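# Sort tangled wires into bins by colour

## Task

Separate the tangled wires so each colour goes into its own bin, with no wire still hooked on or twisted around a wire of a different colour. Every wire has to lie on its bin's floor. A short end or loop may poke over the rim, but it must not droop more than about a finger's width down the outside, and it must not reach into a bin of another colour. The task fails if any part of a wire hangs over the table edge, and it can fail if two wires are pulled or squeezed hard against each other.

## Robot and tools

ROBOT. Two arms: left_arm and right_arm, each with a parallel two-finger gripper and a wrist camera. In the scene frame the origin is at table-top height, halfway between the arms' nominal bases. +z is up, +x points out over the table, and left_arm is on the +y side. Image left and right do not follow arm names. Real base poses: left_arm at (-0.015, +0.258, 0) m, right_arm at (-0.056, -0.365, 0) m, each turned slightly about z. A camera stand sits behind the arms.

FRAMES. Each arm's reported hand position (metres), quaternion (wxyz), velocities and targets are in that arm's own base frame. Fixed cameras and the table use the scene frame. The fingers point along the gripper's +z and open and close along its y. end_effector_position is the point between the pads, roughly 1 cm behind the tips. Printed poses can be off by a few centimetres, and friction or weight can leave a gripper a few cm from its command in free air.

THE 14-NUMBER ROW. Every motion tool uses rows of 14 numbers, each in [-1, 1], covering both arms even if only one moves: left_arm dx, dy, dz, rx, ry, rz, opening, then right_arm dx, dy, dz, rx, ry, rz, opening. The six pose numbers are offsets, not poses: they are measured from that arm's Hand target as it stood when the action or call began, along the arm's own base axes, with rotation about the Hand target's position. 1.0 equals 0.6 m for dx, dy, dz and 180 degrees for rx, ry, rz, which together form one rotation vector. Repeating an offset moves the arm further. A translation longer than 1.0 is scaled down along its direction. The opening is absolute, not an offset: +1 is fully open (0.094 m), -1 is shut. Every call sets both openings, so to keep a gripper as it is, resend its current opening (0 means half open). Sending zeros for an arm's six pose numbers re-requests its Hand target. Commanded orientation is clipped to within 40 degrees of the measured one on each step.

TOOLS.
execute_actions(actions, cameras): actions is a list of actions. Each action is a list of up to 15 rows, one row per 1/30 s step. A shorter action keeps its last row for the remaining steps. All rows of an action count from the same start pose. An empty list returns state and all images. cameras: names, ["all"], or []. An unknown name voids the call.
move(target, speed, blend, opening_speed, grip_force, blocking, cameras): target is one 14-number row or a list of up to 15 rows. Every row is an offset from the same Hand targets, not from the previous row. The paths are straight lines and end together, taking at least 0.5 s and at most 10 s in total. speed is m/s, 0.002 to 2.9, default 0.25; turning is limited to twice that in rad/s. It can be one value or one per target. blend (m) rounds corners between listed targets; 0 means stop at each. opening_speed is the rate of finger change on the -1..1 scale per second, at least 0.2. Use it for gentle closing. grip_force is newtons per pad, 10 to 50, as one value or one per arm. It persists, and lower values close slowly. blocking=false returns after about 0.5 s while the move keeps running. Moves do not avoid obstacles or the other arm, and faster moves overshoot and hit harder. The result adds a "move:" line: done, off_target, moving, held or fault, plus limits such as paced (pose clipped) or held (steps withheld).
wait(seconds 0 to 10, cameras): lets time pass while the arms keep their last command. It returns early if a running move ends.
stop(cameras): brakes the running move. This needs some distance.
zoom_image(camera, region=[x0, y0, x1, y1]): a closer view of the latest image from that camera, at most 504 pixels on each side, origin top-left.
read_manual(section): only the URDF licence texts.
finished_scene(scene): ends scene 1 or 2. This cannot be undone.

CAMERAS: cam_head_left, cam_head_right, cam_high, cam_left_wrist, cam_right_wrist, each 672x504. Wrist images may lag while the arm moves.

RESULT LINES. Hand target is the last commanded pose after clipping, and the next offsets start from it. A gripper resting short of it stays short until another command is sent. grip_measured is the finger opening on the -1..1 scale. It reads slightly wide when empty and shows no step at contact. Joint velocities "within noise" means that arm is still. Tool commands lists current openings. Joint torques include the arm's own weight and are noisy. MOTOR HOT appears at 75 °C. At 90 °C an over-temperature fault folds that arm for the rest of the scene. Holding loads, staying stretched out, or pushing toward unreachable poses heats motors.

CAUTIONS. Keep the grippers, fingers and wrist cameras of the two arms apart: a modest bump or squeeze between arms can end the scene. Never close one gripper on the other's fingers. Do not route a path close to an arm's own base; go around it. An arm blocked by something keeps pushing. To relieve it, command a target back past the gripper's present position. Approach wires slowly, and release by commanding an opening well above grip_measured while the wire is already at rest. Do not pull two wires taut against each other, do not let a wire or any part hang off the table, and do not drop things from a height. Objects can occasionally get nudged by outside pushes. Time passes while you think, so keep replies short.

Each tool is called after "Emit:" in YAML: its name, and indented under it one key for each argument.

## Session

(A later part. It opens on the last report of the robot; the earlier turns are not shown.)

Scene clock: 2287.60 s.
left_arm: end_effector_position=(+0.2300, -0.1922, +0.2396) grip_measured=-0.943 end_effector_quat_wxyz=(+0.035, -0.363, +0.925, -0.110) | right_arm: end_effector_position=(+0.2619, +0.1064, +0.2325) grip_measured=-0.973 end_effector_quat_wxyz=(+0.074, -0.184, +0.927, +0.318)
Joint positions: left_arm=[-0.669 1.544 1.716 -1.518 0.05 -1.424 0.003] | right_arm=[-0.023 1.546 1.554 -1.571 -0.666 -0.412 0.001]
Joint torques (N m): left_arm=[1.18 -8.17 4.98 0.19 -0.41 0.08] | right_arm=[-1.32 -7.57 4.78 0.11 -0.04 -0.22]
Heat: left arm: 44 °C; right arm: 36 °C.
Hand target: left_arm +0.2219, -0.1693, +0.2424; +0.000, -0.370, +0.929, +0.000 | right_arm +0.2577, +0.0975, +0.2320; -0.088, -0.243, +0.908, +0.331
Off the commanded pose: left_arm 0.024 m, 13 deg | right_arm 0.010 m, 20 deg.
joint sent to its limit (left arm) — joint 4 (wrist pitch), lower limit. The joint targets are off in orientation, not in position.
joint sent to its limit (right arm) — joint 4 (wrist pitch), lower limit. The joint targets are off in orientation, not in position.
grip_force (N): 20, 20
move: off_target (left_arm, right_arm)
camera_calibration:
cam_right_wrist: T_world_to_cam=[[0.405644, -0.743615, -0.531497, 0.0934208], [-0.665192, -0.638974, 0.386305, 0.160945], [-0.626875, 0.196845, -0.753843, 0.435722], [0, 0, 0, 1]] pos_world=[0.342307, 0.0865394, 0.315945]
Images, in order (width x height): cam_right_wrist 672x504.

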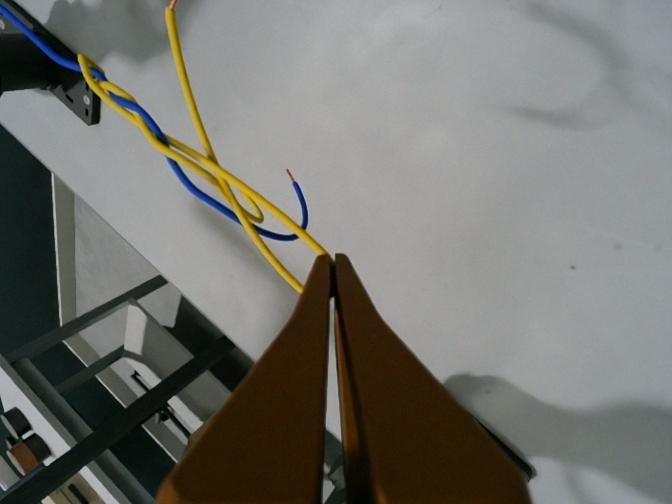

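Emit:
move:
  target: [0,-0.03,0,0,0,0,-1,0,0.03,0,0,0,0,-1]
  speed: 0.06
  cameras: ["cam_high"]

Scene clock: 2346.10 s.
left_arm: end_effector_position=(+0.2220, -0.1928, +0.2396) grip_measured=-0.943 end_effector_quat_wxyz=(+0.033, -0.366, +0.925, -0.098) | right_arm: end_effector_position=(+0.2569, +0.1148, +0.2300) grip_measured=-0.973 end_effector_quat_wxyz=(+0.062, -0.196, +0.928, +0.310)
Joint positions: left_arm=[-0.698 1.544 1.721 -1.544 0.034 -1.456 0.003] | right_arm=[0.022 1.546 1.554 -1.571 -0.643 -0.392 0.001]
Joint torques (N m): left_arm=[-0.5 -4.94 7.84 0.46 -0.27 -0.1] | right_arm=[0.29 -5.3 6.68 0.09 -0.24 0.05]
Heat: left arm: 43 °C; right arm: 36 °C.
Hand target: left_arm +0.2219, -0.1873, +0.2424; +0.000, -0.370, +0.929, +0.000 | right_arm +0.2577, +0.1154, +0.2320; -0.088, -0.243, +0.908, +0.331
Off the commanded pose: left_arm 0.006 m, 12 deg | right_arm 0.002 m, 18 deg.
joint sent to its limit (left arm) — joint 4 (wrist pitch), lower limit. The joint targets are off in orientation, not in position.
joint sent to its limit (right arm) — joint 4 (wrist pitch), lower limit. The joint targets are off in orientation, not in position.
grip_force (N): 20, 20
move: off_target (left_arm, right_arm)
Images, in order (width x height): cam_high 672x504.

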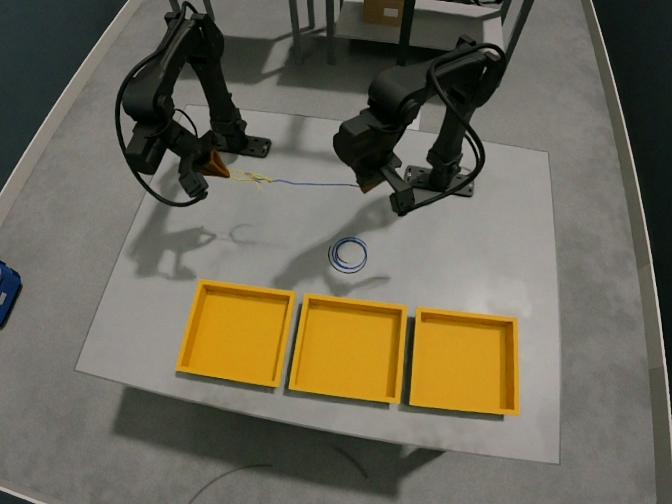

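Emit:
zoom_image:
  camera: "cam_high"
  region: [200, 140, 320, 230]

Scaled by 4.200 from the camera's 672x504 image, which has a finer 960x720 frame.

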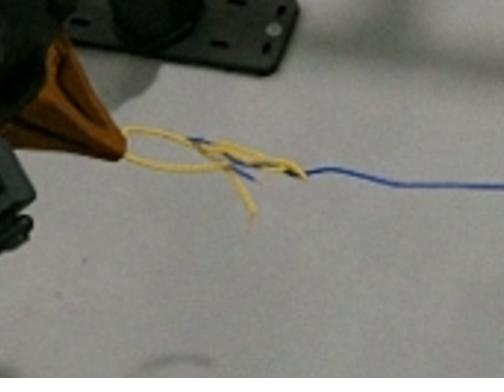

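Emit:
wait:
  seconds: 0
  cameras: ["cam_right_wrist"]

Emit:
zoom_image:
  camera: "cam_right_wrist"
  region: [20, 150, 360, 405]

Scene clock: 2362.37 s.
left_arm: end_effector_position=(+0.2220, -0.1927, +0.2395) grip_measured=-0.943 end_effector_quat_wxyz=(+0.034, -0.367, +0.925, -0.097) | right_arm: end_effector_position=(+0.2569, +0.1148, +0.2300) grip_measured=-0.973 end_effector_quat_wxyz=(+0.062, -0.196, +0.928, +0.310)
Joint positions: left_arm=[-0.698 1.544 1.721 -1.545 0.034 -1.456 0.003] | right_arm=[0.022 1.546 1.554 -1.571 -0.643 -0.392 0.001]
Joint torques (N m): left_arm=[-0.44 -4.9 7.82 0.45 -0.3 -0.08] | right_arm=[0.4 -5.27 6.76 0.1 -0.27 0.01]
Heat: left arm: 42 °C; right arm: 35 °C.
Hand target: left_arm +0.2219, -0.1872, +0.2424; +0.000, -0.370, +0.929, +0.000 | right_arm +0.2577, +0.1154, +0.2320; -0.088, -0.243, +0.908, +0.331
Tool commands: left_gripper/opening=-1.0 right_gripper/opening=-1.0
Off the commanded pose: left_arm 0.006 m, 12 deg | right_arm 0.002 m, 18 deg.
grip_force (N): 20, 20
camera_calibration:
cam_right_wrist: T_world_to_cam=[[0.420955, -0.743354, -0.519829, 0.0937485], [-0.64161, -0.649108, 0.408651, 0.153925], [-0.641197, 0.161504, -0.750189, 0.435957], [0, 0, 0, 1]] pos_world=[0.33883, 0.0991932, 0.312882]
Images, in order (width x height): cam_right_wrist 672x504.

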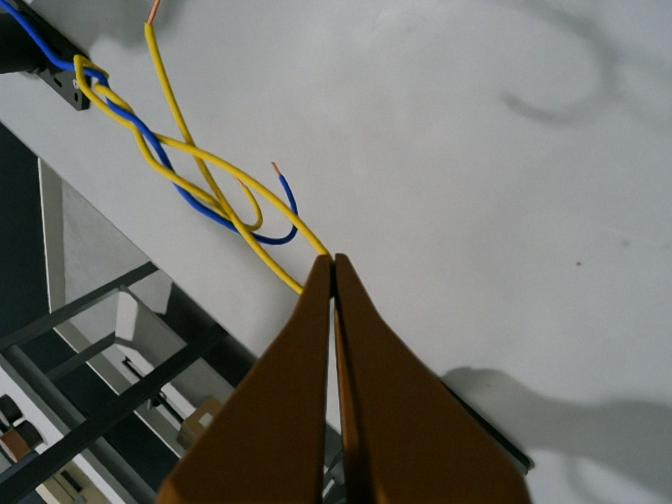

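Scaled by 1.482 from the camera's 672x504 image, which has a finer 960x720 frame.

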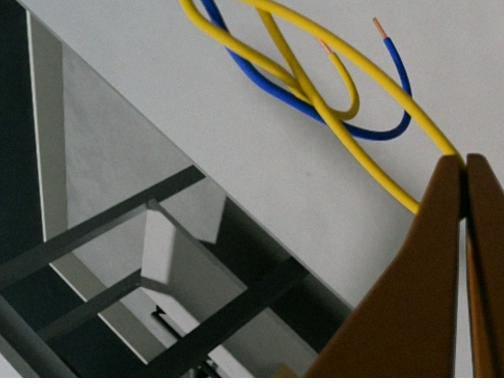

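Emit:
zoom_image:
  camera: "cam_right_wrist"
  region: [50, 30, 270, 250]

Scaled by 2.291 from the camera's 672x504 image, which has a finer 960x720 frame.

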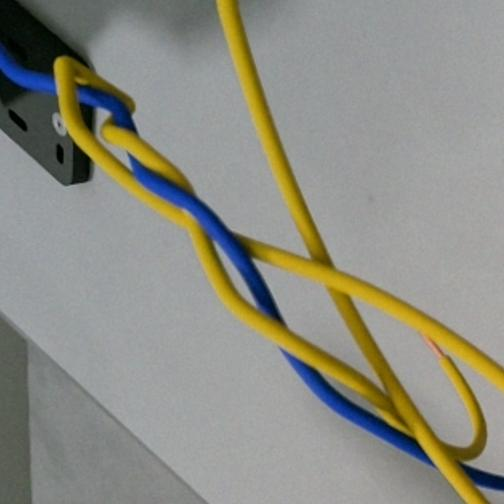

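Emit:
move:
  target: [0,0.05,0,0,0,0,-1,0,-0.05,0,0,0,0,-1]
  speed: 0.04
  cameras: []

Emit:
move:
  target: [0,0.0333,0,0,0,0,-1,0,-0.0333,0,0,0,0,-1]
  speed: 0.04
  cameras: ["cam_right_wrist"]

Scene clock: 2410.03 s.
left_arm: end_effector_position=(+0.2319, -0.1872, +0.2414) grip_measured=-0.943 end_effector_quat_wxyz=(+0.034, -0.361, +0.924, -0.124) | right_arm: end_effector_position=(+0.2607, +0.0974, +0.2342) grip_measured=-0.973 end_effector_quat_wxyz=(+0.085, -0.180, +0.927, +0.318)
Joint positions: left_arm=[-0.638 1.518 1.693 -1.499 0.073 -1.392 0.003] | right_arm=[-0.061 1.528 1.542 -1.577 -0.67 -0.441 0.001]
Joint torques (N m): left_arm=[1.52 -8.03 4.97 0.03 -0.59 0.07] | right_arm=[-1.65 -7.46 4.85 0.16 0.1 -0.17]
Heat: left arm: 41 °C; right arm: 35 °C.
Hand target: left_arm +0.2220, -0.1573, +0.2424; +0.000, -0.370, +0.929, +0.000 | right_arm +0.2576, +0.0855, +0.2321; -0.088, -0.243, +0.908, +0.331
Off the commanded pose: left_arm 0.032 m, 15 deg | right_arm 0.013 m, 21 deg.
joint read past its limit (right arm) — joint 4 (wrist pitch), lower limit.
joint sent to its limit (left arm) — joint 4 (wrist pitch), lower limit. The joint targets are off in orientation, not in position.
joint sent to its limit (right arm) — joint 4 (wrist pitch), lower limit. The joint targets are off in orientation, not in position.
grip_force (N): 20, 20
move: off_target (left_arm, right_arm)
No camera images: "cameras" was empty.

Scene clock: 2415.27 s.
left_arm: end_effector_position=(+0.2344, -0.1809, +0.2457) grip_measured=-0.943 end_effector_quat_wxyz=(+0.032, -0.353, +0.923, -0.151) | right_arm: end_effector_position=(+0.2585, +0.0853, +0.2389) grip_measured=-0.973 end_effector_quat_wxyz=(+0.104, -0.172, +0.925, +0.322)
Joint positions: left_arm=[-0.586 1.477 1.659 -1.468 0.122 -1.335 0.003] | right_arm=[-0.121 1.502 1.527 -1.59 -0.691 -0.488 0.001]
Joint torques (N m): left_arm=[2.3 -7.88 4.85 -0.26 -0.94 0.1] | right_arm=[-2.35 -6.89 4.89 0.31 0.41 -0.17]
Heat: left arm: 41 °C; right arm: 35 °C.
Hand target: left_arm +0.2220, -0.1373, +0.2425; +0.000, -0.370, +0.929, +0.000 | right_arm +0.2577, +0.0654, +0.2320; -0.088, -0.243, +0.908, +0.331
Off the commanded pose: left_arm 0.045 m, 18 deg | right_arm 0.021 m, 24 deg.
joint read past its limit (right arm) — joint 4 (wrist pitch), lower limit.
joint sent to its limit (left arm) — joint 4 (wrist pitch), lower limit. The joint targets are off in position and orientation.
joint sent to its limit (right arm) — joint 4 (wrist pitch), lower limit. The joint targets are off in orientation, not in position.
grip_force (N): 20, 20
move: off_target (left_arm, right_arm)
camera_calibration:
cam_right_wrist: T_world_to_cam=[[0.401674, -0.747705, -0.528768, 0.0833724], [-0.706695, -0.620302, 0.340304, 0.1629], [-0.582443, 0.236986, -0.777559, 0.433336], [0, 0, 0, 1]] pos_world=[0.334025, 0.0606905, 0.325593]
Images, in order (width x height): cam_right_wrist 672x504.

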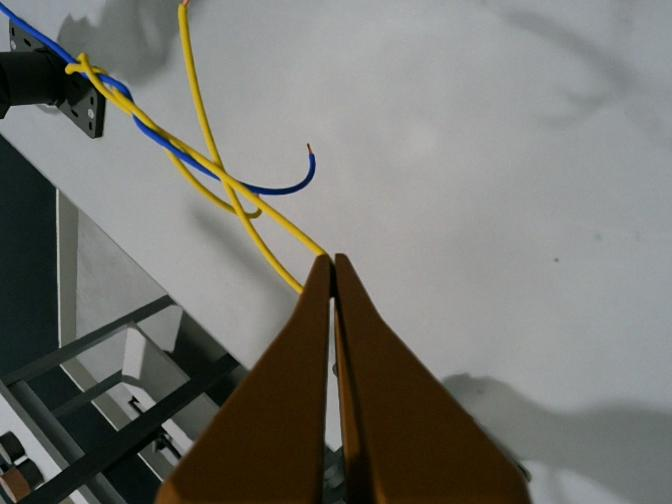

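Emit:
move:
  target:
    - [0,-0.2878,0,0,0,0,-1,0,-0.084,0,0,0,0,-1]
    - [0,-0.2878,-0.345,0,0,0,-1,0,-0.084,-0.33,0,0,0,-1]
  speed: [0.15,0.12]
  blend: [0.02,0]
  cameras: ["cam_right_wrist"]

Scene clock: 2472.77 s.
left_arm: end_effector_position=(+0.2225, -0.3136, +0.0446) grip_measured=-0.943 end_effector_quat_wxyz=(-0.003, -0.366, +0.930, -0.014) | right_arm: end_effector_position=(+0.2574, +0.0120, +0.0380) grip_measured=-0.973 end_effector_quat_wxyz=(-0.093, -0.233, +0.912, +0.326)
Joint positions: left_arm=[-0.95 2.016 1.527 -1.056 0.013 -1.7 0.003] | right_arm=[-0.273 2.042 1.321 -1.386 -0.459 -0.902 0.001]
Joint torques (N m): left_arm=[-0.29 -8.42 5.49 0.4 -0.13 -0.09] | right_arm=[0.47 -8.08 3.92 -0.63 -0.27 -0.17]
Heat: left arm: 41 °C; right arm: 34 °C.
Hand target: left_arm +0.2219, -0.3099, +0.0354; +0.000, -0.370, +0.929, +0.000 | right_arm +0.2577, +0.0150, +0.0341; -0.088, -0.243, +0.908, +0.331
Off the commanded pose: left_arm 0.010 m, 2 deg | right_arm 0.005 m, 1 deg.
grip_force (N): 20, 20
move: done
camera_calibration:
cam_right_wrist: T_world_to_cam=[[0.392217, -0.686658, -0.612101, -0.0724869], [-0.388055, -0.726821, 0.566697, 0.0956546], [-0.834014, 0.0152605, -0.551532, 0.352724], [0, 0, 0, 1]] pos_world=[0.359726, 0.0143673, 0.0959621]
Images, in order (width x height): cam_right_wrist 672x504.

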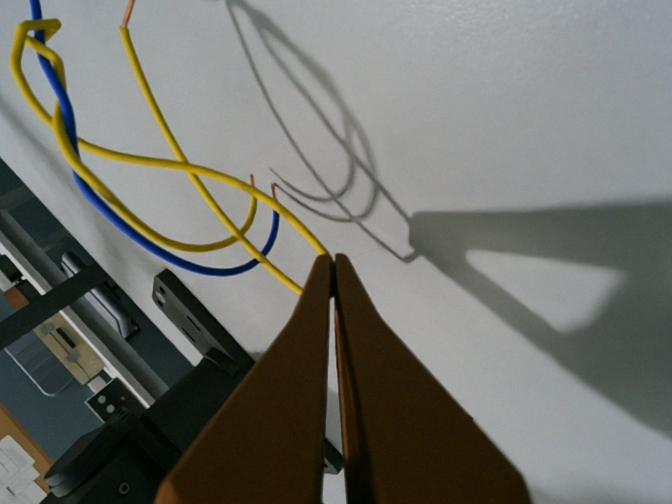

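Emit:
move:
  target:
    - [0,0,0,0,0,0,-1,0,0,-0.0333,0,0,0,-1]
    - [0,0,0,0,0,0,-1,0,0,-0.0333,0,0,0,-0.55]
    - [0,0,0,0,0,0,-1,0.0267,-0.0464,0.0305,0,0,0,-0.55]
    - [0,0,0,0,0,0,-1,-0.0628,0.0167,0.16,-0.1925,-0.111,0,-0.55]
  speed: [0.08,0.08,0.08,0.2]
  blend: [0,0,0.02,0]
  cameras: ["cam_right_wrist"]

Scene clock: 2493.77 s.
left_arm: end_effector_position=(+0.2230, -0.3143, +0.0446) grip_measured=-0.943 end_effector_quat_wxyz=(-0.003, -0.367, +0.930, -0.016) | right_arm: end_effector_position=(+0.2220, +0.0248, +0.1309) grip_measured=-0.553 end_effector_quat_wxyz=(-0.004, -0.262, +0.965, +0.002)
Joint positions: left_arm=[-0.95 2.016 1.527 -1.053 0.013 -1.701 0.003] | right_arm=[0.104 1.393 1.165 -1.35 -0.003 -0.426 0.021]
Joint torques (N m): left_arm=[-0.25 -8.43 5.53 0.34 -0.13 -0.1] | right_arm=[0.31 -5.68 4.81 0.18 0.04 0.11]
Heat: left arm: 41 °C; right arm: 35 °C.
Hand target: left_arm +0.2219, -0.3100, +0.0354; +0.000, -0.370, +0.929, +0.000 | right_arm +0.2200, +0.0251, +0.1301; +0.000, -0.259, +0.966, +0.000
Off the commanded pose: left_arm 0.010 m, 2 deg | right_arm 0.002 m, 1 deg.
grip_force (N): 20, 20
move: done
camera_calibration:
cam_right_wrist: T_world_to_cam=[[0.523196, -0.851801, 0.026494, -0.101445], [-0.604522, -0.34904, 0.716048, 0.0577231], [-0.600683, -0.39065, -0.697548, 0.351586], [0, 0, 0, 1]] pos_world=[0.299162, 0.0710837, 0.206603]
Images, in order (width x height): cam_right_wrist 672x504.

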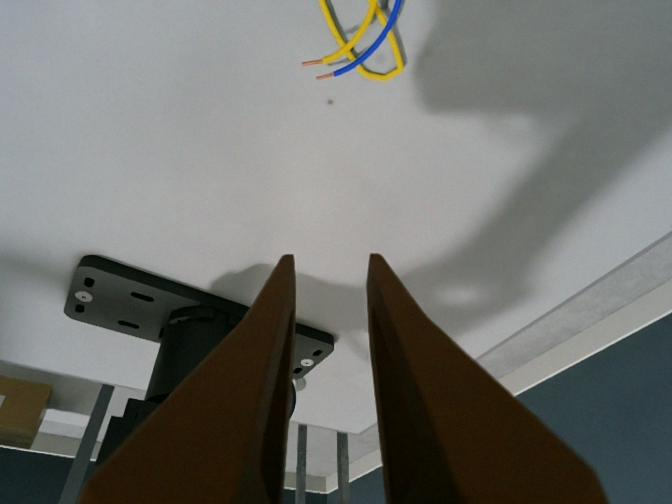

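Emit:
move:
  target: [0,0,0,0,0,0,-1,0.0157,0.0193,-0.1135,0,0,-0.5,-0.8]
  speed: 0.2
  cameras: ["cam_right_wrist"]

Scene clock: 2536.83 s.
left_arm: end_effector_position=(+0.2230, -0.3143, +0.0446) grip_measured=-0.943 end_effector_quat_wxyz=(-0.003, -0.367, +0.930, -0.016) | right_arm: end_effector_position=(+0.2312, +0.0368, +0.0668) grip_measured=-0.797 end_effector_quat_wxyz=(+0.001, +0.497, +0.868, +0.005)
Joint positions: left_arm=[-0.95 2.016 1.527 -1.053 0.013 -1.701 0.003] | right_arm=[0.148 1.449 0.955 -1.069 -0.007 1.188 0.01]
Joint torques (N m): left_arm=[-0.21 -8.39 5.53 0.34 -0.14 -0.1] | right_arm=[0.49 -4.25 4.86 0.27 0.05 0.15]
Heat: left arm: 41 °C; right arm: 35 °C.
Hand target: left_arm +0.2219, -0.3100, +0.0354; +0.000, -0.370, +0.929, +0.000 | right_arm +0.2295, +0.0367, +0.0620; +0.000, +0.500, +0.866, +0.000
Off the commanded pose: left_arm 0.010 m, 2 deg | right_arm 0.005 m, 1 deg.
grip_force (N): 20, 20
move: done
camera_calibration:
cam_right_wrist: T_world_to_cam=[[-0.851189, -0.524372, 0.0225912, 0.211597], [-0.353454, 0.604501, 0.713897, 0.020373], [-0.388004, 0.599676, -0.699887, 0.231634], [0, 0, 0, 1]] pos_world=[0.277185, -0.0402651, 0.142793]
Images, in order (width x height): cam_right_wrist 672x504.

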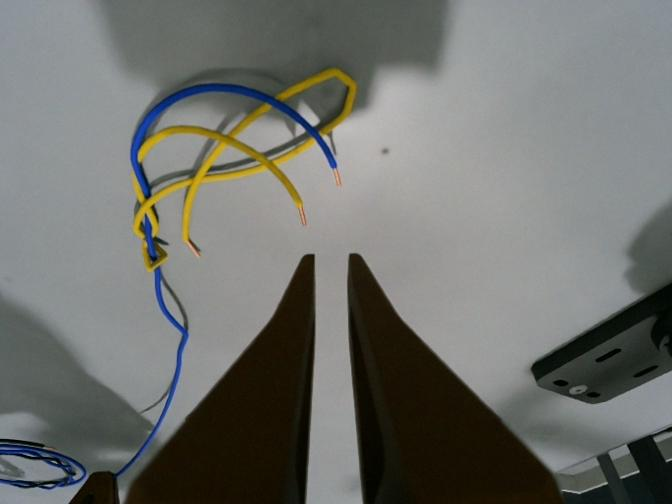

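Emit:
move:
  target:
    - [0,0,0,0,0,0,-1,0.02,-0.003,0,0,0,0,-0.78]
    - [0,0,0,0,0,0,-1,0.02,-0.003,-0.0533,0,0,0,-0.78]
  speed: [0.1,0.05]
  cameras: ["cam_right_wrist"]

Scene clock: 2557.57 s.
left_arm: end_effector_position=(+0.2230, -0.3143, +0.0446) grip_measured=-0.943 end_effector_quat_wxyz=(-0.003, -0.367, +0.930, -0.016) | right_arm: end_effector_position=(+0.2428, +0.0375, +0.0344) grip_measured=-0.783 end_effector_quat_wxyz=(+0.001, +0.499, +0.867, +0.005)
Joint positions: left_arm=[-0.95 2.016 1.527 -1.053 0.013 -1.701 0.003] | right_arm=[0.144 1.539 0.902 -0.927 -0.007 1.188 0.01]
Joint torques (N m): left_arm=[-0.25 -8.43 5.53 0.34 -0.14 -0.09] | right_arm=[-0.51 -4.9 4.66 0.32 0.05 -0.01]
Heat: left arm: 41 °C; right arm: 34 °C.
Hand target: left_arm +0.2219, -0.3100, +0.0354; +0.000, -0.370, +0.929, +0.000 | right_arm +0.2414, +0.0348, +0.0300; +0.000, +0.500, +0.866, +0.000
Off the commanded pose: left_arm 0.010 m, 2 deg | right_arm 0.005 m, 1 deg.
grip_force (N): 20, 20
move: done
camera_calibration:
cam_right_wrist: T_world_to_cam=[[-0.853485, -0.520546, 0.0243762, 0.222917], [-0.349386, 0.606305, 0.714369, 0.0460681], [-0.386642, 0.601187, -0.699344, 0.212685], [0, 0, 0, 1]] pos_world=[0.288585, -0.0397562, 0.110397]
Images, in order (width x height): cam_right_wrist 672x504.

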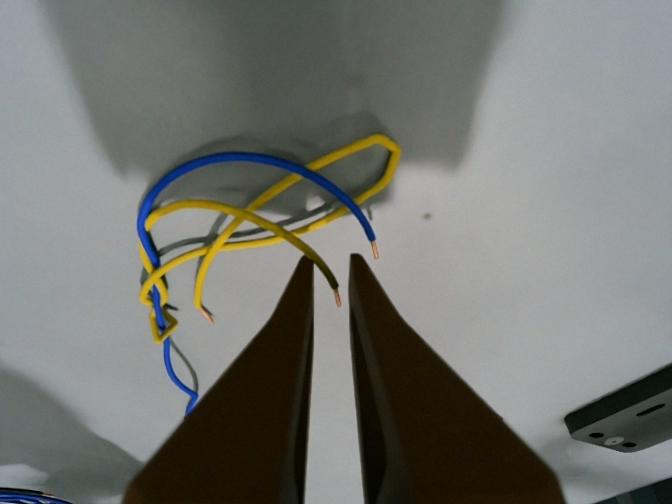

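Emit:
move:
  target:
    - [0,0,0,0,0,0,-1,0.002,-0.004,0.06,0,0,0.07,-0.77]
    - [0,0,0,0,0,0,-1,0.0045,-0.008,0.06,0,0,0.15,-0.77]
    - [0,0,0,0,0,0,-1,0.0045,-0.008,0,0,0,0.15,-0.77]
  speed: [0.1,0.1,0.06]
  blend: [0.01,0,0]
  cameras: ["cam_right_wrist"]

Scene clock: 2580.23 s.
left_arm: end_effector_position=(+0.2230, -0.3143, +0.0446) grip_measured=-0.943 end_effector_quat_wxyz=(-0.003, -0.367, +0.930, -0.016) | right_arm: end_effector_position=(+0.2437, +0.0327, +0.0341) grip_measured=-0.773 end_effector_quat_wxyz=(-0.002, +0.286, +0.958, +0.003)
Joint positions: left_arm=[-0.95 2.016 1.527 -1.053 0.013 -1.701 0.003] | right_arm=[0.124 1.548 0.909 -0.933 -0.007 0.704 0.011]
Joint torques (N m): left_arm=[-0.27 -8.39 5.56 0.35 -0.14 -0.1] | right_arm=[-0.5 -4.98 4.68 0.31 0.07 -0.09]
Heat: left arm: 41 °C; right arm: 34 °C.
Hand target: left_arm +0.2219, -0.3099, +0.0354; +0.000, -0.370, +0.929, +0.000 | right_arm +0.2441, +0.0300, +0.0299; +0.000, +0.284, +0.959, +0.000
Off the commanded pose: left_arm 0.010 m, 2 deg | right_arm 0.005 m, 0 deg.
grip_force (N): 20, 20
move: done
camera_calibration:
cam_right_wrist: T_world_to_cam=[[-0.530071, -0.847473, 0.0285403, 0.152923], [-0.581297, 0.387678, 0.715401, 0.113172], [-0.617347, 0.362623, -0.698131, 0.279651], [0, 0, 0, 1]] pos_world=[0.319488, -0.0156846, 0.109905]
Images, in order (width x height): cam_right_wrist 672x504.

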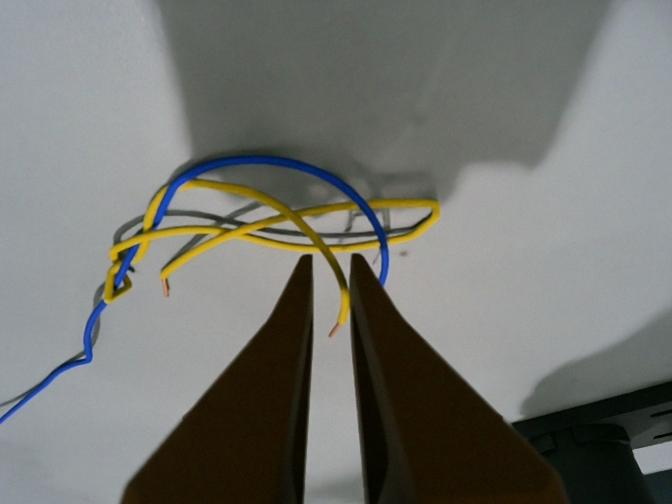

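Emit:
move:
  target: [0,0,0,0,0,0,-1,0,0,0,0,0,0,-1]
  opening_speed: 0.3
  cameras: ["cam_right_wrist"]

Scene clock: 2585.90 s.
left_arm: end_effector_position=(+0.2232, -0.3144, +0.0446) grip_measured=-0.943 end_effector_quat_wxyz=(-0.003, -0.367, +0.930, -0.016) | right_arm: end_effector_position=(+0.2440, +0.0327, +0.0341) grip_measured=-0.966 end_effector_quat_wxyz=(-0.001, +0.286, +0.958, +0.003)
Joint positions: left_arm=[-0.95 2.016 1.527 -1.052 0.013 -1.701 0.003] | right_arm=[0.124 1.548 0.909 -0.932 -0.007 0.704 0.002]
Joint torques (N m): left_arm=[-0.25 -8.44 5.53 0.34 -0.13 -0.09] | right_arm=[-0.35 -5.05 4.66 0.28 0.06 -0.09]
Heat: left arm: 41 °C; right arm: 34 °C.
Hand target: left_arm +0.2219, -0.3100, +0.0354; +0.000, -0.370, +0.929, +0.000 | right_arm +0.2441, +0.0300, +0.0299; +0.000, +0.284, +0.959, +0.000
Off the commanded pose: left_arm 0.010 m, 2 deg | right_arm 0.005 m, 0 deg.
grip_force (N): 20, 20
move: done
camera_calibration:
cam_right_wrist: T_world_to_cam=[[-0.529702, -0.847729, 0.0277843, 0.153074], [-0.582316, 0.387287, 0.714784, 0.113639], [-0.616704, 0.362443, -0.698793, 0.279602], [0, 0, 0, 1]] pos_world=[0.319689, -0.0155855, 0.109903]
Images, in order (width x height): cam_right_wrist 672x504.

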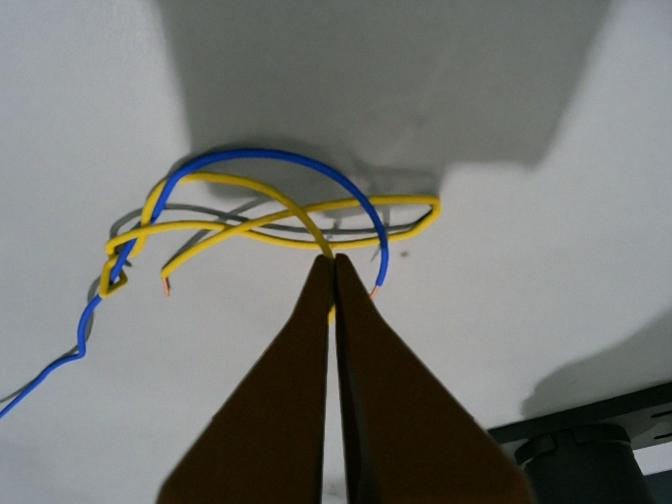

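Emit:
move:
  target:
    - [0,0,0.15,0,0,0,-1,0,0,0.15,0,0,0,-1]
    - [0,0.05,0.17,0,0,0,-1,0,-0.0667,0.17,0,0,0,-1]
  speed: [0.1,0.07]
  cameras: ["cam_right_wrist"]

Scene clock: 2600.13 s.
left_arm: end_effector_position=(+0.2260, -0.3035, +0.1293) grip_measured=-0.943 end_effector_quat_wxyz=(-0.008, -0.364, +0.931, -0.025) | right_arm: end_effector_position=(+0.2380, +0.0018, +0.1199) grip_measured=-0.967 end_effector_quat_wxyz=(-0.027, +0.281, +0.959, +0.015)
Joint positions: left_arm=[-0.919 1.942 1.76 -1.345 0.03 -1.666 0.003] | right_arm=[-0.029 1.484 1.198 -1.329 -0.043 0.54 0.002]
Joint torques (N m): left_arm=[1.11 -12.33 4.83 -0.31 -0.29 0.02] | right_arm=[-1.13 -6.9 8.88 0.01 0.42 -0.03]
Heat: left arm: 42 °C; right arm: 34 °C.
Hand target: left_arm +0.2219, -0.2800, +0.1374; +0.000, -0.370, +0.929, +0.000 | right_arm +0.2441, -0.0099, +0.1320; +0.000, +0.284, +0.959, +0.000
Off the commanded pose: left_arm 0.025 m, 3 deg | right_arm 0.018 m, 4 deg.
grip_force (N): 20, 20
move: off_target (left_arm, right_arm)
camera_calibration:
cam_right_wrist: T_world_to_cam=[[-0.521056, -0.853349, 0.0172077, 0.120524], [-0.555172, 0.354164, 0.752563, 0.0498205], [-0.648293, 0.382575, -0.658295, 0.349727], [0, 0, 0, 1]] pos_world=[0.317184, -0.0485925, 0.190656]
Images, in order (width x height): cam_right_wrist 672x504.

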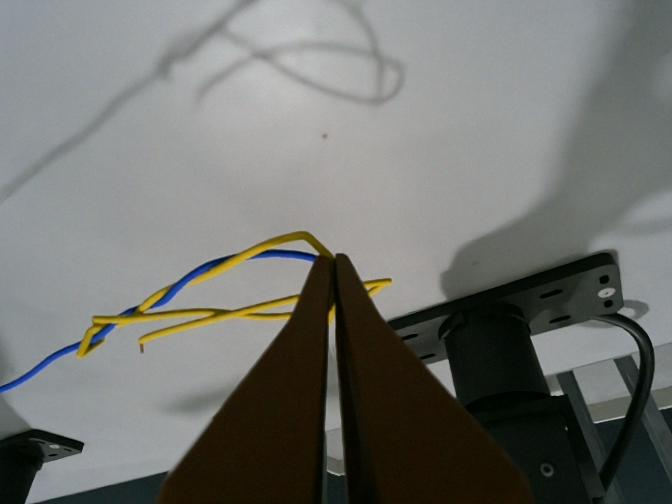

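Emit:
move:
  target: [0,0.0333,0,0,0,0,-1,0,-0.0333,0,0,0,0,-1]
  speed: 0.05
  cameras: []

Emit:
move:
  target: [0,0.0167,0,0,0,0,-1,0,-0.0333,0,0,0,0,-1]
  speed: 0.05
  cameras: ["cam_right_wrist"]

Scene clock: 2606.37 s.
left_arm: end_effector_position=(+0.2292, -0.3042, +0.1322) grip_measured=-0.943 end_effector_quat_wxyz=(-0.015, -0.358, +0.932, -0.061) | right_arm: end_effector_position=(+0.2362, -0.0051, +0.1224) grip_measured=-0.967 end_effector_quat_wxyz=(-0.035, +0.276, +0.960, +0.042)
Joint positions: left_arm=[-0.897 1.888 1.693 -1.269 0.066 -1.634 0.003] | right_arm=[-0.099 1.484 1.205 -1.345 -0.096 0.459 0.002]
Joint torques (N m): left_arm=[1.94 -12.21 4.56 -0.85 -0.57 0.03] | right_arm=[-1.91 -6.35 8.81 0.11 0.81 -0.04]
Heat: left arm: 43 °C; right arm: 34 °C.
Hand target: left_arm +0.2218, -0.2600, +0.1374; +0.000, -0.370, +0.929, +0.000 | right_arm +0.2440, -0.0300, +0.1320; +0.000, +0.284, +0.959, +0.000
Off the commanded pose: left_arm 0.045 m, 7 deg | right_arm 0.028 m, 6 deg.
grip_force (N): 20, 20
move: off_target (left_arm, right_arm)
No camera images: "cameras" was empty.

Scene clock: 2607.43 s.
left_arm: end_effector_position=(+0.2311, -0.3049, +0.1343) grip_measured=-0.943 end_effector_quat_wxyz=(-0.019, -0.354, +0.932, -0.079) | right_arm: end_effector_position=(+0.2340, -0.0177, +0.1257) grip_measured=-0.967 end_effector_quat_wxyz=(-0.037, +0.274, +0.959, +0.057)
Joint positions: left_arm=[-0.884 1.862 1.663 -1.233 0.086 -1.616 0.003] | right_arm=[-0.172 1.484 1.215 -1.364 -0.121 0.381 0.002]
Joint torques (N m): left_arm=[2.39 -12.14 4.46 -1.13 -0.74 0.08] | right_arm=[-2.29 -5.56 9.21 0.23 1.03 0]
Heat: left arm: 43 °C; right arm: 34 °C.
Hand target: left_arm +0.2218, -0.2499, +0.1374; +0.000, -0.370, +0.929, +0.000 | right_arm +0.2441, -0.0499, +0.1321; +0.000, +0.284, +0.959, +0.000
Off the commanded pose: left_arm 0.056 m, 10 deg | right_arm 0.034 m, 8 deg.
grip_force (N): 20, 20
move: off_target (left_arm, right_arm)
camera_calibration:
cam_right_wrist: T_world_to_cam=[[-0.51104, -0.857596, -0.0580252, 0.108734], [-0.561811, 0.282166, 0.777657, 0.0472685], [-0.650543, 0.430013, -0.626005, 0.35581], [0, 0, 0, 1]] pos_world=[0.313593, -0.073091, 0.19229]
Images, in order (width x height): cam_right_wrist 672x504.

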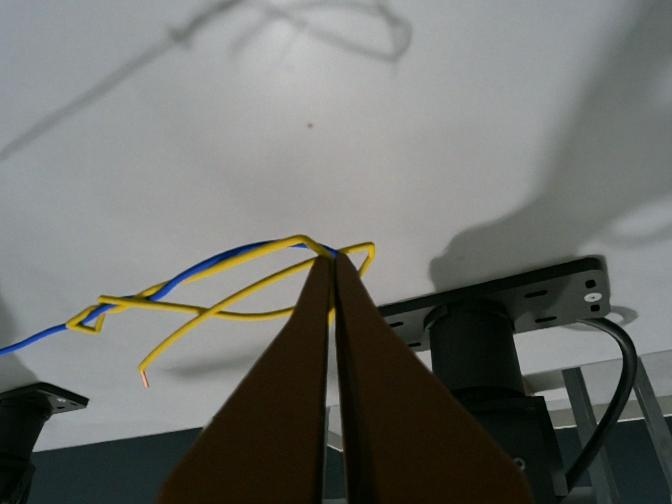

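Emit:
move:
  target: [0,-0.0833,0,0,0,0,-1,0,0.09,0,0,0,0,-1]
  speed: 0.12
  cameras: ["cam_right_wrist"]

Emit:
zoom_image:
  camera: "cam_right_wrist"
  region: [40, 180, 400, 400]

Scene clock: 2662.67 s.
left_arm: end_effector_position=(+0.2195, -0.3033, +0.1394) grip_measured=-0.943 end_effector_quat_wxyz=(-0.009, -0.366, +0.930, -0.016) | right_arm: end_effector_position=(+0.2357, +0.0060, +0.1243) grip_measured=-0.967 end_effector_quat_wxyz=(-0.028, +0.280, +0.960, +0.000)
Joint positions: left_arm=[-0.934 1.947 1.809 -1.406 0.026 -1.684 0.003] | right_arm=[0.009 1.484 1.215 -1.355 -0.016 0.575 0.002]
Joint torques (N m): left_arm=[-0.24 -7.92 8.08 0.07 -0.25 -0.08] | right_arm=[0.24 -6.76 7.25 0.23 0.19 0.09]
Motor temperatures (°C): left_arm=[30 47 33 33 29 28 30] | right_arm=[30 34 36 31 34 29 29]
Heat: left arm: 47 °C; right arm: 36 °C.
Hand target: left_arm +0.2218, -0.3000, +0.1374; +0.000, -0.370, +0.929, +0.000 | right_arm +0.2442, +0.0041, +0.1321; +0.000, +0.284, +0.959, +0.000
Off the commanded pose: left_arm 0.005 m, 2 deg | right_arm 0.012 m, 3 deg.
grip_force (N): 20, 20
move: off_target (right_arm)
camera_calibration:
cam_right_wrist: T_world_to_cam=[[-0.517315, -0.854508, 0.0469074, 0.118252], [-0.54908, 0.373454, 0.747692, 0.0428508], [-0.656427, 0.361037, -0.662387, 0.352183], [0, 0, 0, 1]] pos_world=[0.315884, -0.0421066, 0.195696]
Images, in order (width x height): cam_right_wrist 672x504.

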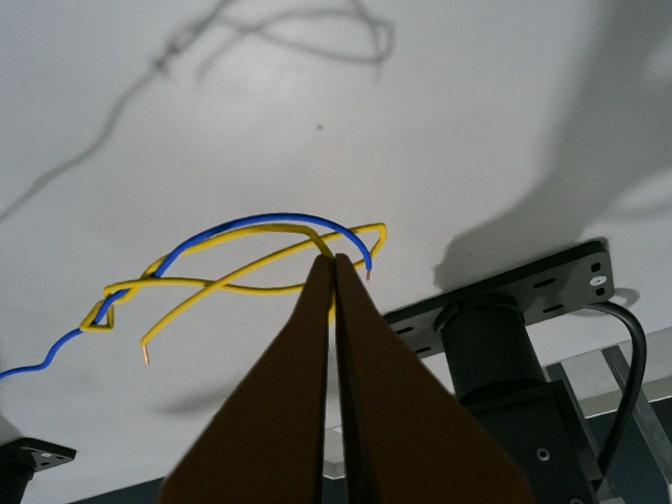

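Scaled by 1.400 from the camera's 672x504 image, which has a finer 960x720 frame.

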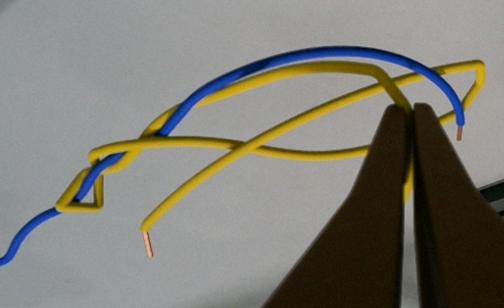

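Emit:
zoom_image:
  camera: "cam_right_wrist"
  region: [70, 225, 210, 345]

Scaled by 3.600 from the camera's 672x504 image, which has a finer 960x720 frame.

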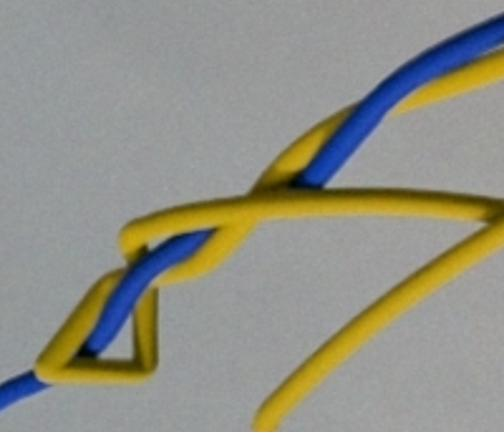

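Emit:
move:
  target:
    - [0,0,-0.169,0,0,0,-1,0,0,-0.167,0,0,0,-1]
    - [0,0,-0.169,0,0,0,-1,0,0,-0.167,0,0,0,-0.6]
    - [0,0,-0.169,0,0,0,-1,0,0,-0.02,0,0,0,-0.6]
    - [0,0,-0.169,0,0,0,-1,0.013,0.168,-0.062,0,0,0.683,-0.78]
  speed: [0.12,0.1,0.1,0.3]
  cameras: ["cam_right_wrist"]

Scene clock: 2727.47 s.
left_arm: end_effector_position=(+0.2217, -0.3058, +0.0444) grip_measured=-0.943 end_effector_quat_wxyz=(-0.008, -0.366, +0.930, -0.018) | right_arm: end_effector_position=(+0.2411, +0.0983, +0.0895) grip_measured=-0.777 end_effector_quat_wxyz=(+0.018, +0.701, -0.713, -0.004)
Joint positions: left_arm=[-0.934 1.987 1.485 -1.039 0.025 -1.685 0.003] | right_arm=[0.387 1.576 1.165 -1.197 0.006 -1.166 0.01]
Joint torques (N m): left_arm=[-0.25 -8.29 5.48 0.32 -0.24 -0.1] | right_arm=[0.21 -5.31 8.84 0.18 -0.03 -0.17]
Heat: left arm: 44 °C; right arm: 35 °C.
Hand target: left_arm +0.2218, -0.2998, +0.0359; +0.000, -0.370, +0.929, +0.000 | right_arm +0.2519, +0.1049, +0.0949; +0.000, +0.707, -0.707, +0.000
Off the commanded pose: left_arm 0.010 m, 2 deg | right_arm 0.014 m, 2 deg.
grip_force (N): 20, 20
move: off_target (right_arm); target 4's new opening was sent with right_arm's hand 0.014 m and 2 deg from that target
camera_calibration:
cam_right_wrist: T_world_to_cam=[[0.999994, 0.00343698, 0.000782872, -0.244567], [0.0017965, -0.687996, 0.725712, 0.0107586], [0.00303287, -0.725706, -0.687998, 0.249413], [0, 0, 0, 1]] pos_world=[0.24379, 0.189243, 0.163979]
Images, in order (width x height): cam_right_wrist 672x504.

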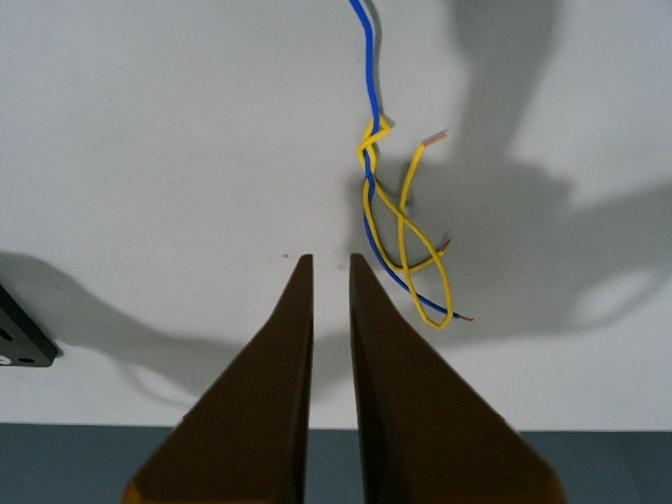

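Emit:
move:
  target:
    - [0,0,0,0,0,0,-1,0.013,0.022,0,0,0,0.05,-0.72]
    - [0,0,0,0,0,0,-1,0.0103,0.0193,-0.1065,0,0,0.05,-0.72]
  speed: [0.1,0.08]
  cameras: ["cam_right_wrist"]

Scene clock: 2742.70 s.
left_arm: end_effector_position=(+0.2217, -0.3058, +0.0444) grip_measured=-0.943 end_effector_quat_wxyz=(-0.008, -0.366, +0.930, -0.018) | right_arm: end_effector_position=(+0.2600, +0.1154, +0.0353) grip_measured=-0.723 end_effector_quat_wxyz=(+0.000, +0.755, -0.655, +0.004)
Joint positions: left_arm=[-0.934 1.987 1.485 -1.039 0.025 -1.685 0.003] | right_arm=[0.418 1.685 1.058 -0.941 0.006 -1.294 0.013]
Joint torques (N m): left_arm=[-0.24 -8.29 5.49 0.32 -0.25 -0.09] | right_arm=[0.13 -6.17 4.85 0.27 -0.03 -0.14]
Heat: left arm: 43 °C; right arm: 35 °C.
Hand target: left_arm +0.2218, -0.2998, +0.0359; +0.000, -0.370, +0.929, +0.000 | right_arm +0.2580, +0.1164, +0.0308; +0.000, +0.760, -0.650, -0.001
Off the commanded pose: left_arm 0.010 m, 2 deg | right_arm 0.005 m, 1 deg.
grip_force (N): 20, 20
move: done
camera_calibration:
cam_right_wrist: T_world_to_cam=[[0.986218, 0.161029, 0.0379905, -0.279288], [0.085733, -0.693773, 0.715072, 0.0410256], [0.141504, -0.70196, -0.698017, 0.186165], [0, 0, 0, 1]] pos_world=[0.245579, 0.204116, 0.11122]
Images, in order (width x height): cam_right_wrist 672x504.

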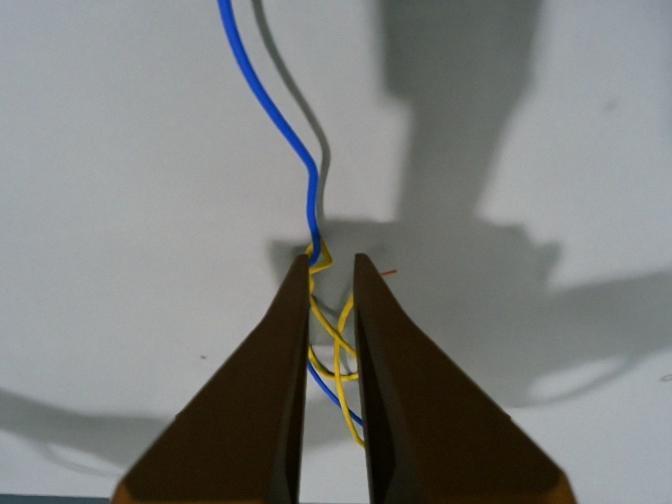

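Emit:
move:
  target:
    - [0,0,0,0,0,0,-1,-0.0092,0.001,0.03,0,0,0,-0.76]
    - [0,0,0,0,0,0,-1,-0.0092,0.001,-0.036,0,0,0,-0.76]
    - [0,0,0,0,0,0,-1,-0.0092,0.001,-0.036,0,0,0,-0.9]
  speed: [0.1,0.06,0.06]
  opening_speed: 0.4
  cameras: ["cam_right_wrist"]

Emit:
zoom_image:
  camera: "cam_right_wrist"
  region: [250, 180, 400, 300]

Scene clock: 2758.13 s.
left_arm: end_effector_position=(+0.2217, -0.3058, +0.0444) grip_measured=-0.943 end_effector_quat_wxyz=(-0.008, -0.366, +0.930, -0.018) | right_arm: end_effector_position=(+0.2563, +0.1156, +0.0147) grip_measured=-0.897 end_effector_quat_wxyz=(-0.003, +0.757, -0.653, +0.005)
Joint positions: left_arm=[-0.934 1.987 1.485 -1.039 0.025 -1.685 0.003] | right_arm=[0.425 1.702 0.988 -0.848 0.007 -1.294 0.005]
Joint torques (N m): left_arm=[-0.27 -8.32 5.48 0.32 -0.24 -0.09] | right_arm=[0.32 -6.02 4.31 0.25 -0.04 -0.02]
Heat: left arm: 43 °C; right arm: 35 °C.
Hand target: left_arm +0.2218, -0.2998, +0.0359; +0.000, -0.370, +0.929, +0.000 | right_arm +0.2525, +0.1171, +0.0093; +0.000, +0.760, -0.650, -0.001
Off the commanded pose: left_arm 0.010 m, 2 deg | right_arm 0.007 m, 1 deg.
grip_force (N): 20, 20
move: done
camera_calibration:
cam_right_wrist: T_world_to_cam=[[0.98493, 0.167404, 0.0434503, -0.275362], [0.0864234, -0.693997, 0.714772, 0.0561387], [0.14981, -0.700245, -0.698007, 0.170042], [0, 0, 0, 1]] pos_world=[0.240887, 0.204128, 0.0905287]
Images, in order (width x height): cam_right_wrist 672x504.

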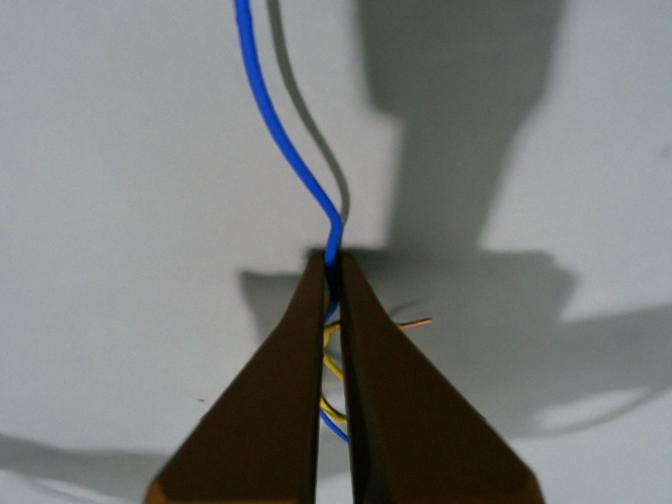

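Scaled by 3.360 from the camera's 672x504 image, which has a finer 960x720 frame.

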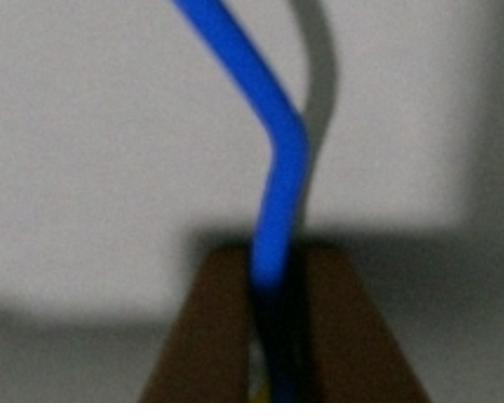

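Emit:
move:
  target: [-0.008,0.083,0.033,0,0,0,-1,0,0,0,0,0,0,-0.9]
  speed: 0.06
  cameras: []

Emit:
move:
  target: [-0.004,0.0667,0,0,0,0,-1,0,0,0,0,0,0,-0.9]
  speed: 0.06
  cameras: ["cam_head_right"]

Scene clock: 2775.00 s.
left_arm: end_effector_position=(+0.2222, -0.2692, +0.0481) grip_measured=-0.943 end_effector_quat_wxyz=(-0.006, -0.367, +0.930, -0.023) | right_arm: end_effector_position=(+0.2569, +0.1218, +0.0147) grip_measured=-0.897 end_effector_quat_wxyz=(-0.013, +0.759, -0.651, -0.002)
Joint positions: left_arm=[-0.87 1.87 1.339 -1 0.027 -1.622 0.003] | right_arm=[0.43 1.702 0.988 -0.835 -0.015 -1.294 0.005]
Joint torques (N m): left_arm=[0.76 -11.38 4.77 -0.27 -0.25 0.05] | right_arm=[0.01 -5.93 4.49 0.17 0.13 -0.05]
Heat: left arm: 43 °C; right arm: 34 °C.
Hand target: left_arm +0.2171, -0.2501, +0.0558; +0.000, -0.370, +0.929, +0.000 | right_arm +0.2525, +0.1170, +0.0093; +0.000, +0.760, -0.650, +0.000
Off the commanded pose: left_arm 0.021 m, 3 deg | right_arm 0.008 m, 2 deg.
grip_force (N): 20, 20
move: off_target (left_arm)
No camera images: "cameras" was empty.

Scene clock: 2776.27 s.
left_arm: end_effector_position=(+0.2154, -0.2201, +0.0489) grip_measured=-0.943 end_effector_quat_wxyz=(-0.012, -0.369, +0.929, -0.006) | right_arm: end_effector_position=(+0.2577, +0.1200, +0.0147) grip_measured=-0.897 end_effector_quat_wxyz=(-0.011, +0.759, -0.651, +0.003)
Joint positions: left_arm=[-0.784 1.754 1.196 -1.011 0.027 -1.539 0.003] | right_arm=[0.43 1.702 0.988 -0.835 -0.003 -1.294 0.005]
Joint torques (N m): left_arm=[0.44 -10.04 4.96 0.06 -0.26 0.01] | right_arm=[0.02 -5.97 4.52 0.17 0.04 -0.01]
Heat: left arm: 43 °C; right arm: 34 °C.
Hand target: left_arm +0.2147, -0.2101, +0.0558; +0.000, -0.370, +0.929, +0.000 | right_arm +0.2525, +0.1170, +0.0093; +0.000, +0.760, -0.650, -0.001
Off the commanded pose: left_arm 0.012 m, 2 deg | right_arm 0.008 m, 1 deg.
grip_force (N): 20, 20
move: off_target (left_arm)
Images, in order (width x height): cam_head_right 672x504.

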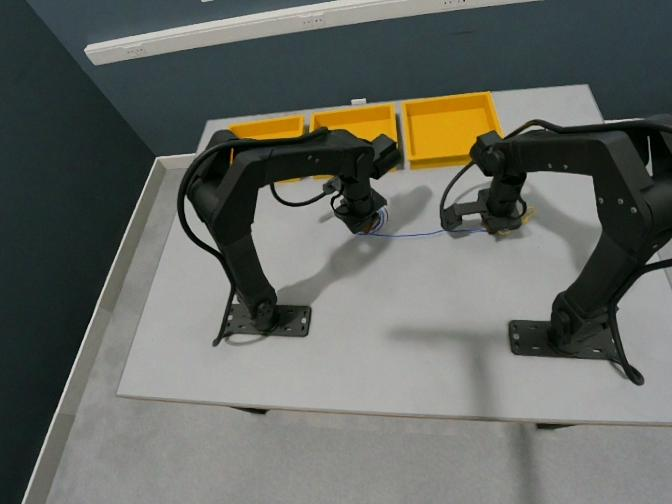

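Emit:
move:
  target: [-0.01,0.1,0,0,0,0,-1,0,0,0,0,0,0,-0.9]
  speed: 0.06
  cameras: ["cam_right_wrist"]

Scene clock: 2785.37 s.
left_arm: end_effector_position=(+0.2091, -0.1571, +0.0511) grip_measured=-0.943 end_effector_quat_wxyz=(-0.012, -0.370, +0.929, -0.003) | right_arm: end_effector_position=(+0.2582, +0.1189, +0.0147) grip_measured=-0.897 end_effector_quat_wxyz=(-0.009, +0.759, -0.651, +0.006)
Joint positions: left_arm=[-0.632 1.589 1.022 -1.011 0.024 -1.389 0.003] | right_arm=[0.43 1.702 0.988 -0.835 0.003 -1.294 0.005]
Joint torques (N m): left_arm=[0.28 -8.09 5.01 0.15 -0.22 0] | right_arm=[-0.01 -5.87 4.29 0.14 -0.01 -0.02]
Heat: left arm: 43 °C; right arm: 34 °C.
Hand target: left_arm +0.2086, -0.1500, +0.0557; +0.000, -0.370, +0.929, +0.000 | right_arm +0.2525, +0.1170, +0.0093; +0.000, +0.760, -0.650, +0.000
Off the commanded pose: left_arm 0.008 m, 1 deg | right_arm 0.008 m, 1 deg.
grip_force (N): 20, 20
move: done
camera_calibration:
cam_right_wrist: T_world_to_cam=[[0.983545, 0.172217, 0.0546034, -0.278205], [0.0832021, -0.700046, 0.709234, 0.0599177], [0.160367, -0.69302, -0.702855, 0.168658], [0, 0, 0, 1]] pos_world=[0.241594, 0.20674, 0.0912373]
Images, in order (width x height): cam_right_wrist 672x504.

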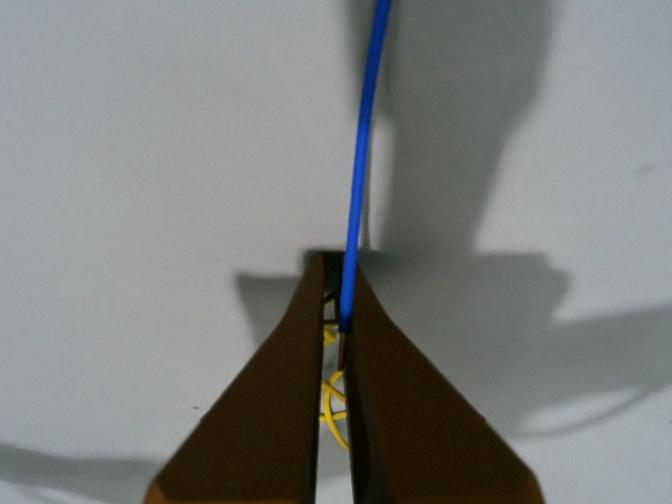

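Emit:
move:
  target:
    - [0,0.083,0.01,0,0,0,-1,0,0,0,0,0,0,-0.9]
    - [0,0.083,0.273,0,0,0,-1,0,0,0,0,0,0,-0.9]
    - [0.391,0.389,0.273,0,0,0,-1,0,0,0,0,0,0,-0.9]
    - [0.391,0.389,-0.05,0,0,0,-1,0,0,0,0,0,0,-0.9]
  speed: [0.07,0.15,0.25,0.12]
  blend: [0.0,0.03,0,0]
  cameras: ["cam_high"]

Scene clock: 2811.57 s.
left_arm: end_effector_position=(+0.4424, +0.0827, +0.0362) grip_measured=-0.943 end_effector_quat_wxyz=(+0.004, -0.375, +0.927, -0.010) | right_arm: end_effector_position=(+0.2582, +0.1189, +0.0147) grip_measured=-0.897 end_effector_quat_wxyz=(-0.009, +0.759, -0.651, +0.006)
Joint positions: left_arm=[0.19 2.305 1.953 -1.209 0.018 -0.579 0.003] | right_arm=[0.43 1.702 0.988 -0.835 0.003 -1.294 0.005]
Joint torques (N m): left_arm=[-0.57 -10.62 5.86 0.51 -0.18 0.03] | right_arm=[-0.03 -5.97 4.53 0.15 -0.03 -0.05]
Motor temperatures (°C): left_arm=[30 42 34 32 29 28 30] | right_arm=[30 34 33 31 32 29 28]
Heat: left arm: 42 °C; right arm: 34 °C.
Hand target: left_arm +0.4432, +0.0834, +0.0257; +0.000, -0.370, +0.929, +0.000 | right_arm +0.2525, +0.1170, +0.0093; +0.000, +0.760, -0.650, -0.001
Off the commanded pose: left_arm 0.011 m, 1 deg | right_arm 0.008 m, 1 deg.
grip_force (N): 20, 20
move: off_target (left_arm)
Images, in order (width x height): cam_high 672x504.

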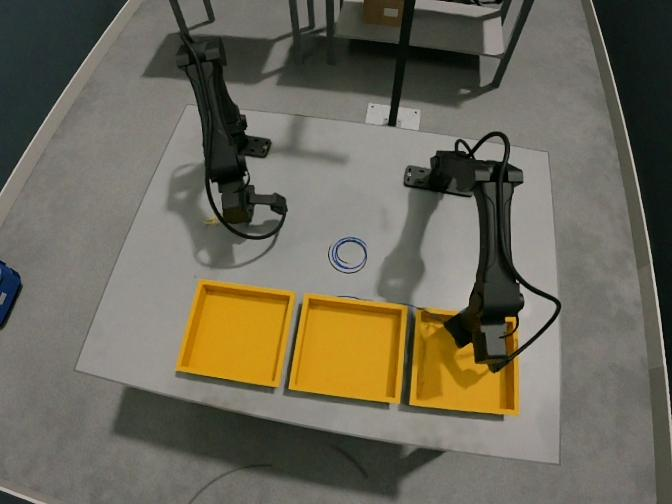

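Emit:
move:
  target:
    - [0,0,0.424,0,0,0,-1,0,0,0,0,0,0,-0.9]
    - [0.01,0.3,0.424,0,0,0,-1,0,0,0,0,0,0,-0.9]
  speed: [0.2,0.2]
  blend: [0.03,0]
  cameras: ["cam_high"]

Scene clock: 2843.30 s.
left_arm: end_effector_position=(+0.4414, +0.2599, +0.2830) grip_measured=-0.943 end_effector_quat_wxyz=(+0.283, -0.362, +0.888, +0.033) | right_arm: end_effector_position=(+0.2582, +0.1189, +0.0147) grip_measured=-0.897 end_effector_quat_wxyz=(-0.009, +0.759, -0.651, +0.006)
Joint positions: left_arm=[0.536 2.303 2.845 -1.535 0.018 -0.242 0.003] | right_arm=[0.43 1.702 0.988 -0.835 0.003 -1.294 0.005]
Joint torques (N m): left_arm=[-0.54 -9.69 7.2 1.75 -0.11 0.06] | right_arm=[-0.14 -5.87 4.34 0.14 -0.03 -0.05]
Heat: left arm: 44 °C; right arm: 34 °C.
Hand target: left_arm +0.4492, +0.2633, +0.2803; +0.000, -0.370, +0.929, +0.000 | right_arm +0.2525, +0.1170, +0.0093; +0.000, +0.760, -0.650, -0.001
Off the commanded pose: left_arm 0.009 m, 33 deg | right_arm 0.008 m, 1 deg.
elbow stopped short (left arm): the move would have taken joint 3 (elbow) straighter than the controller allows.
grip_force (N): 20, 20
move: off_target (left_arm)
Images, in order (width x height): cam_high 672x504.

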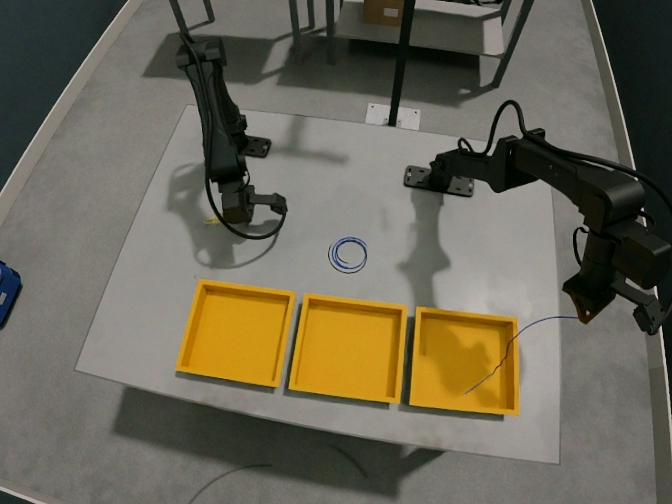

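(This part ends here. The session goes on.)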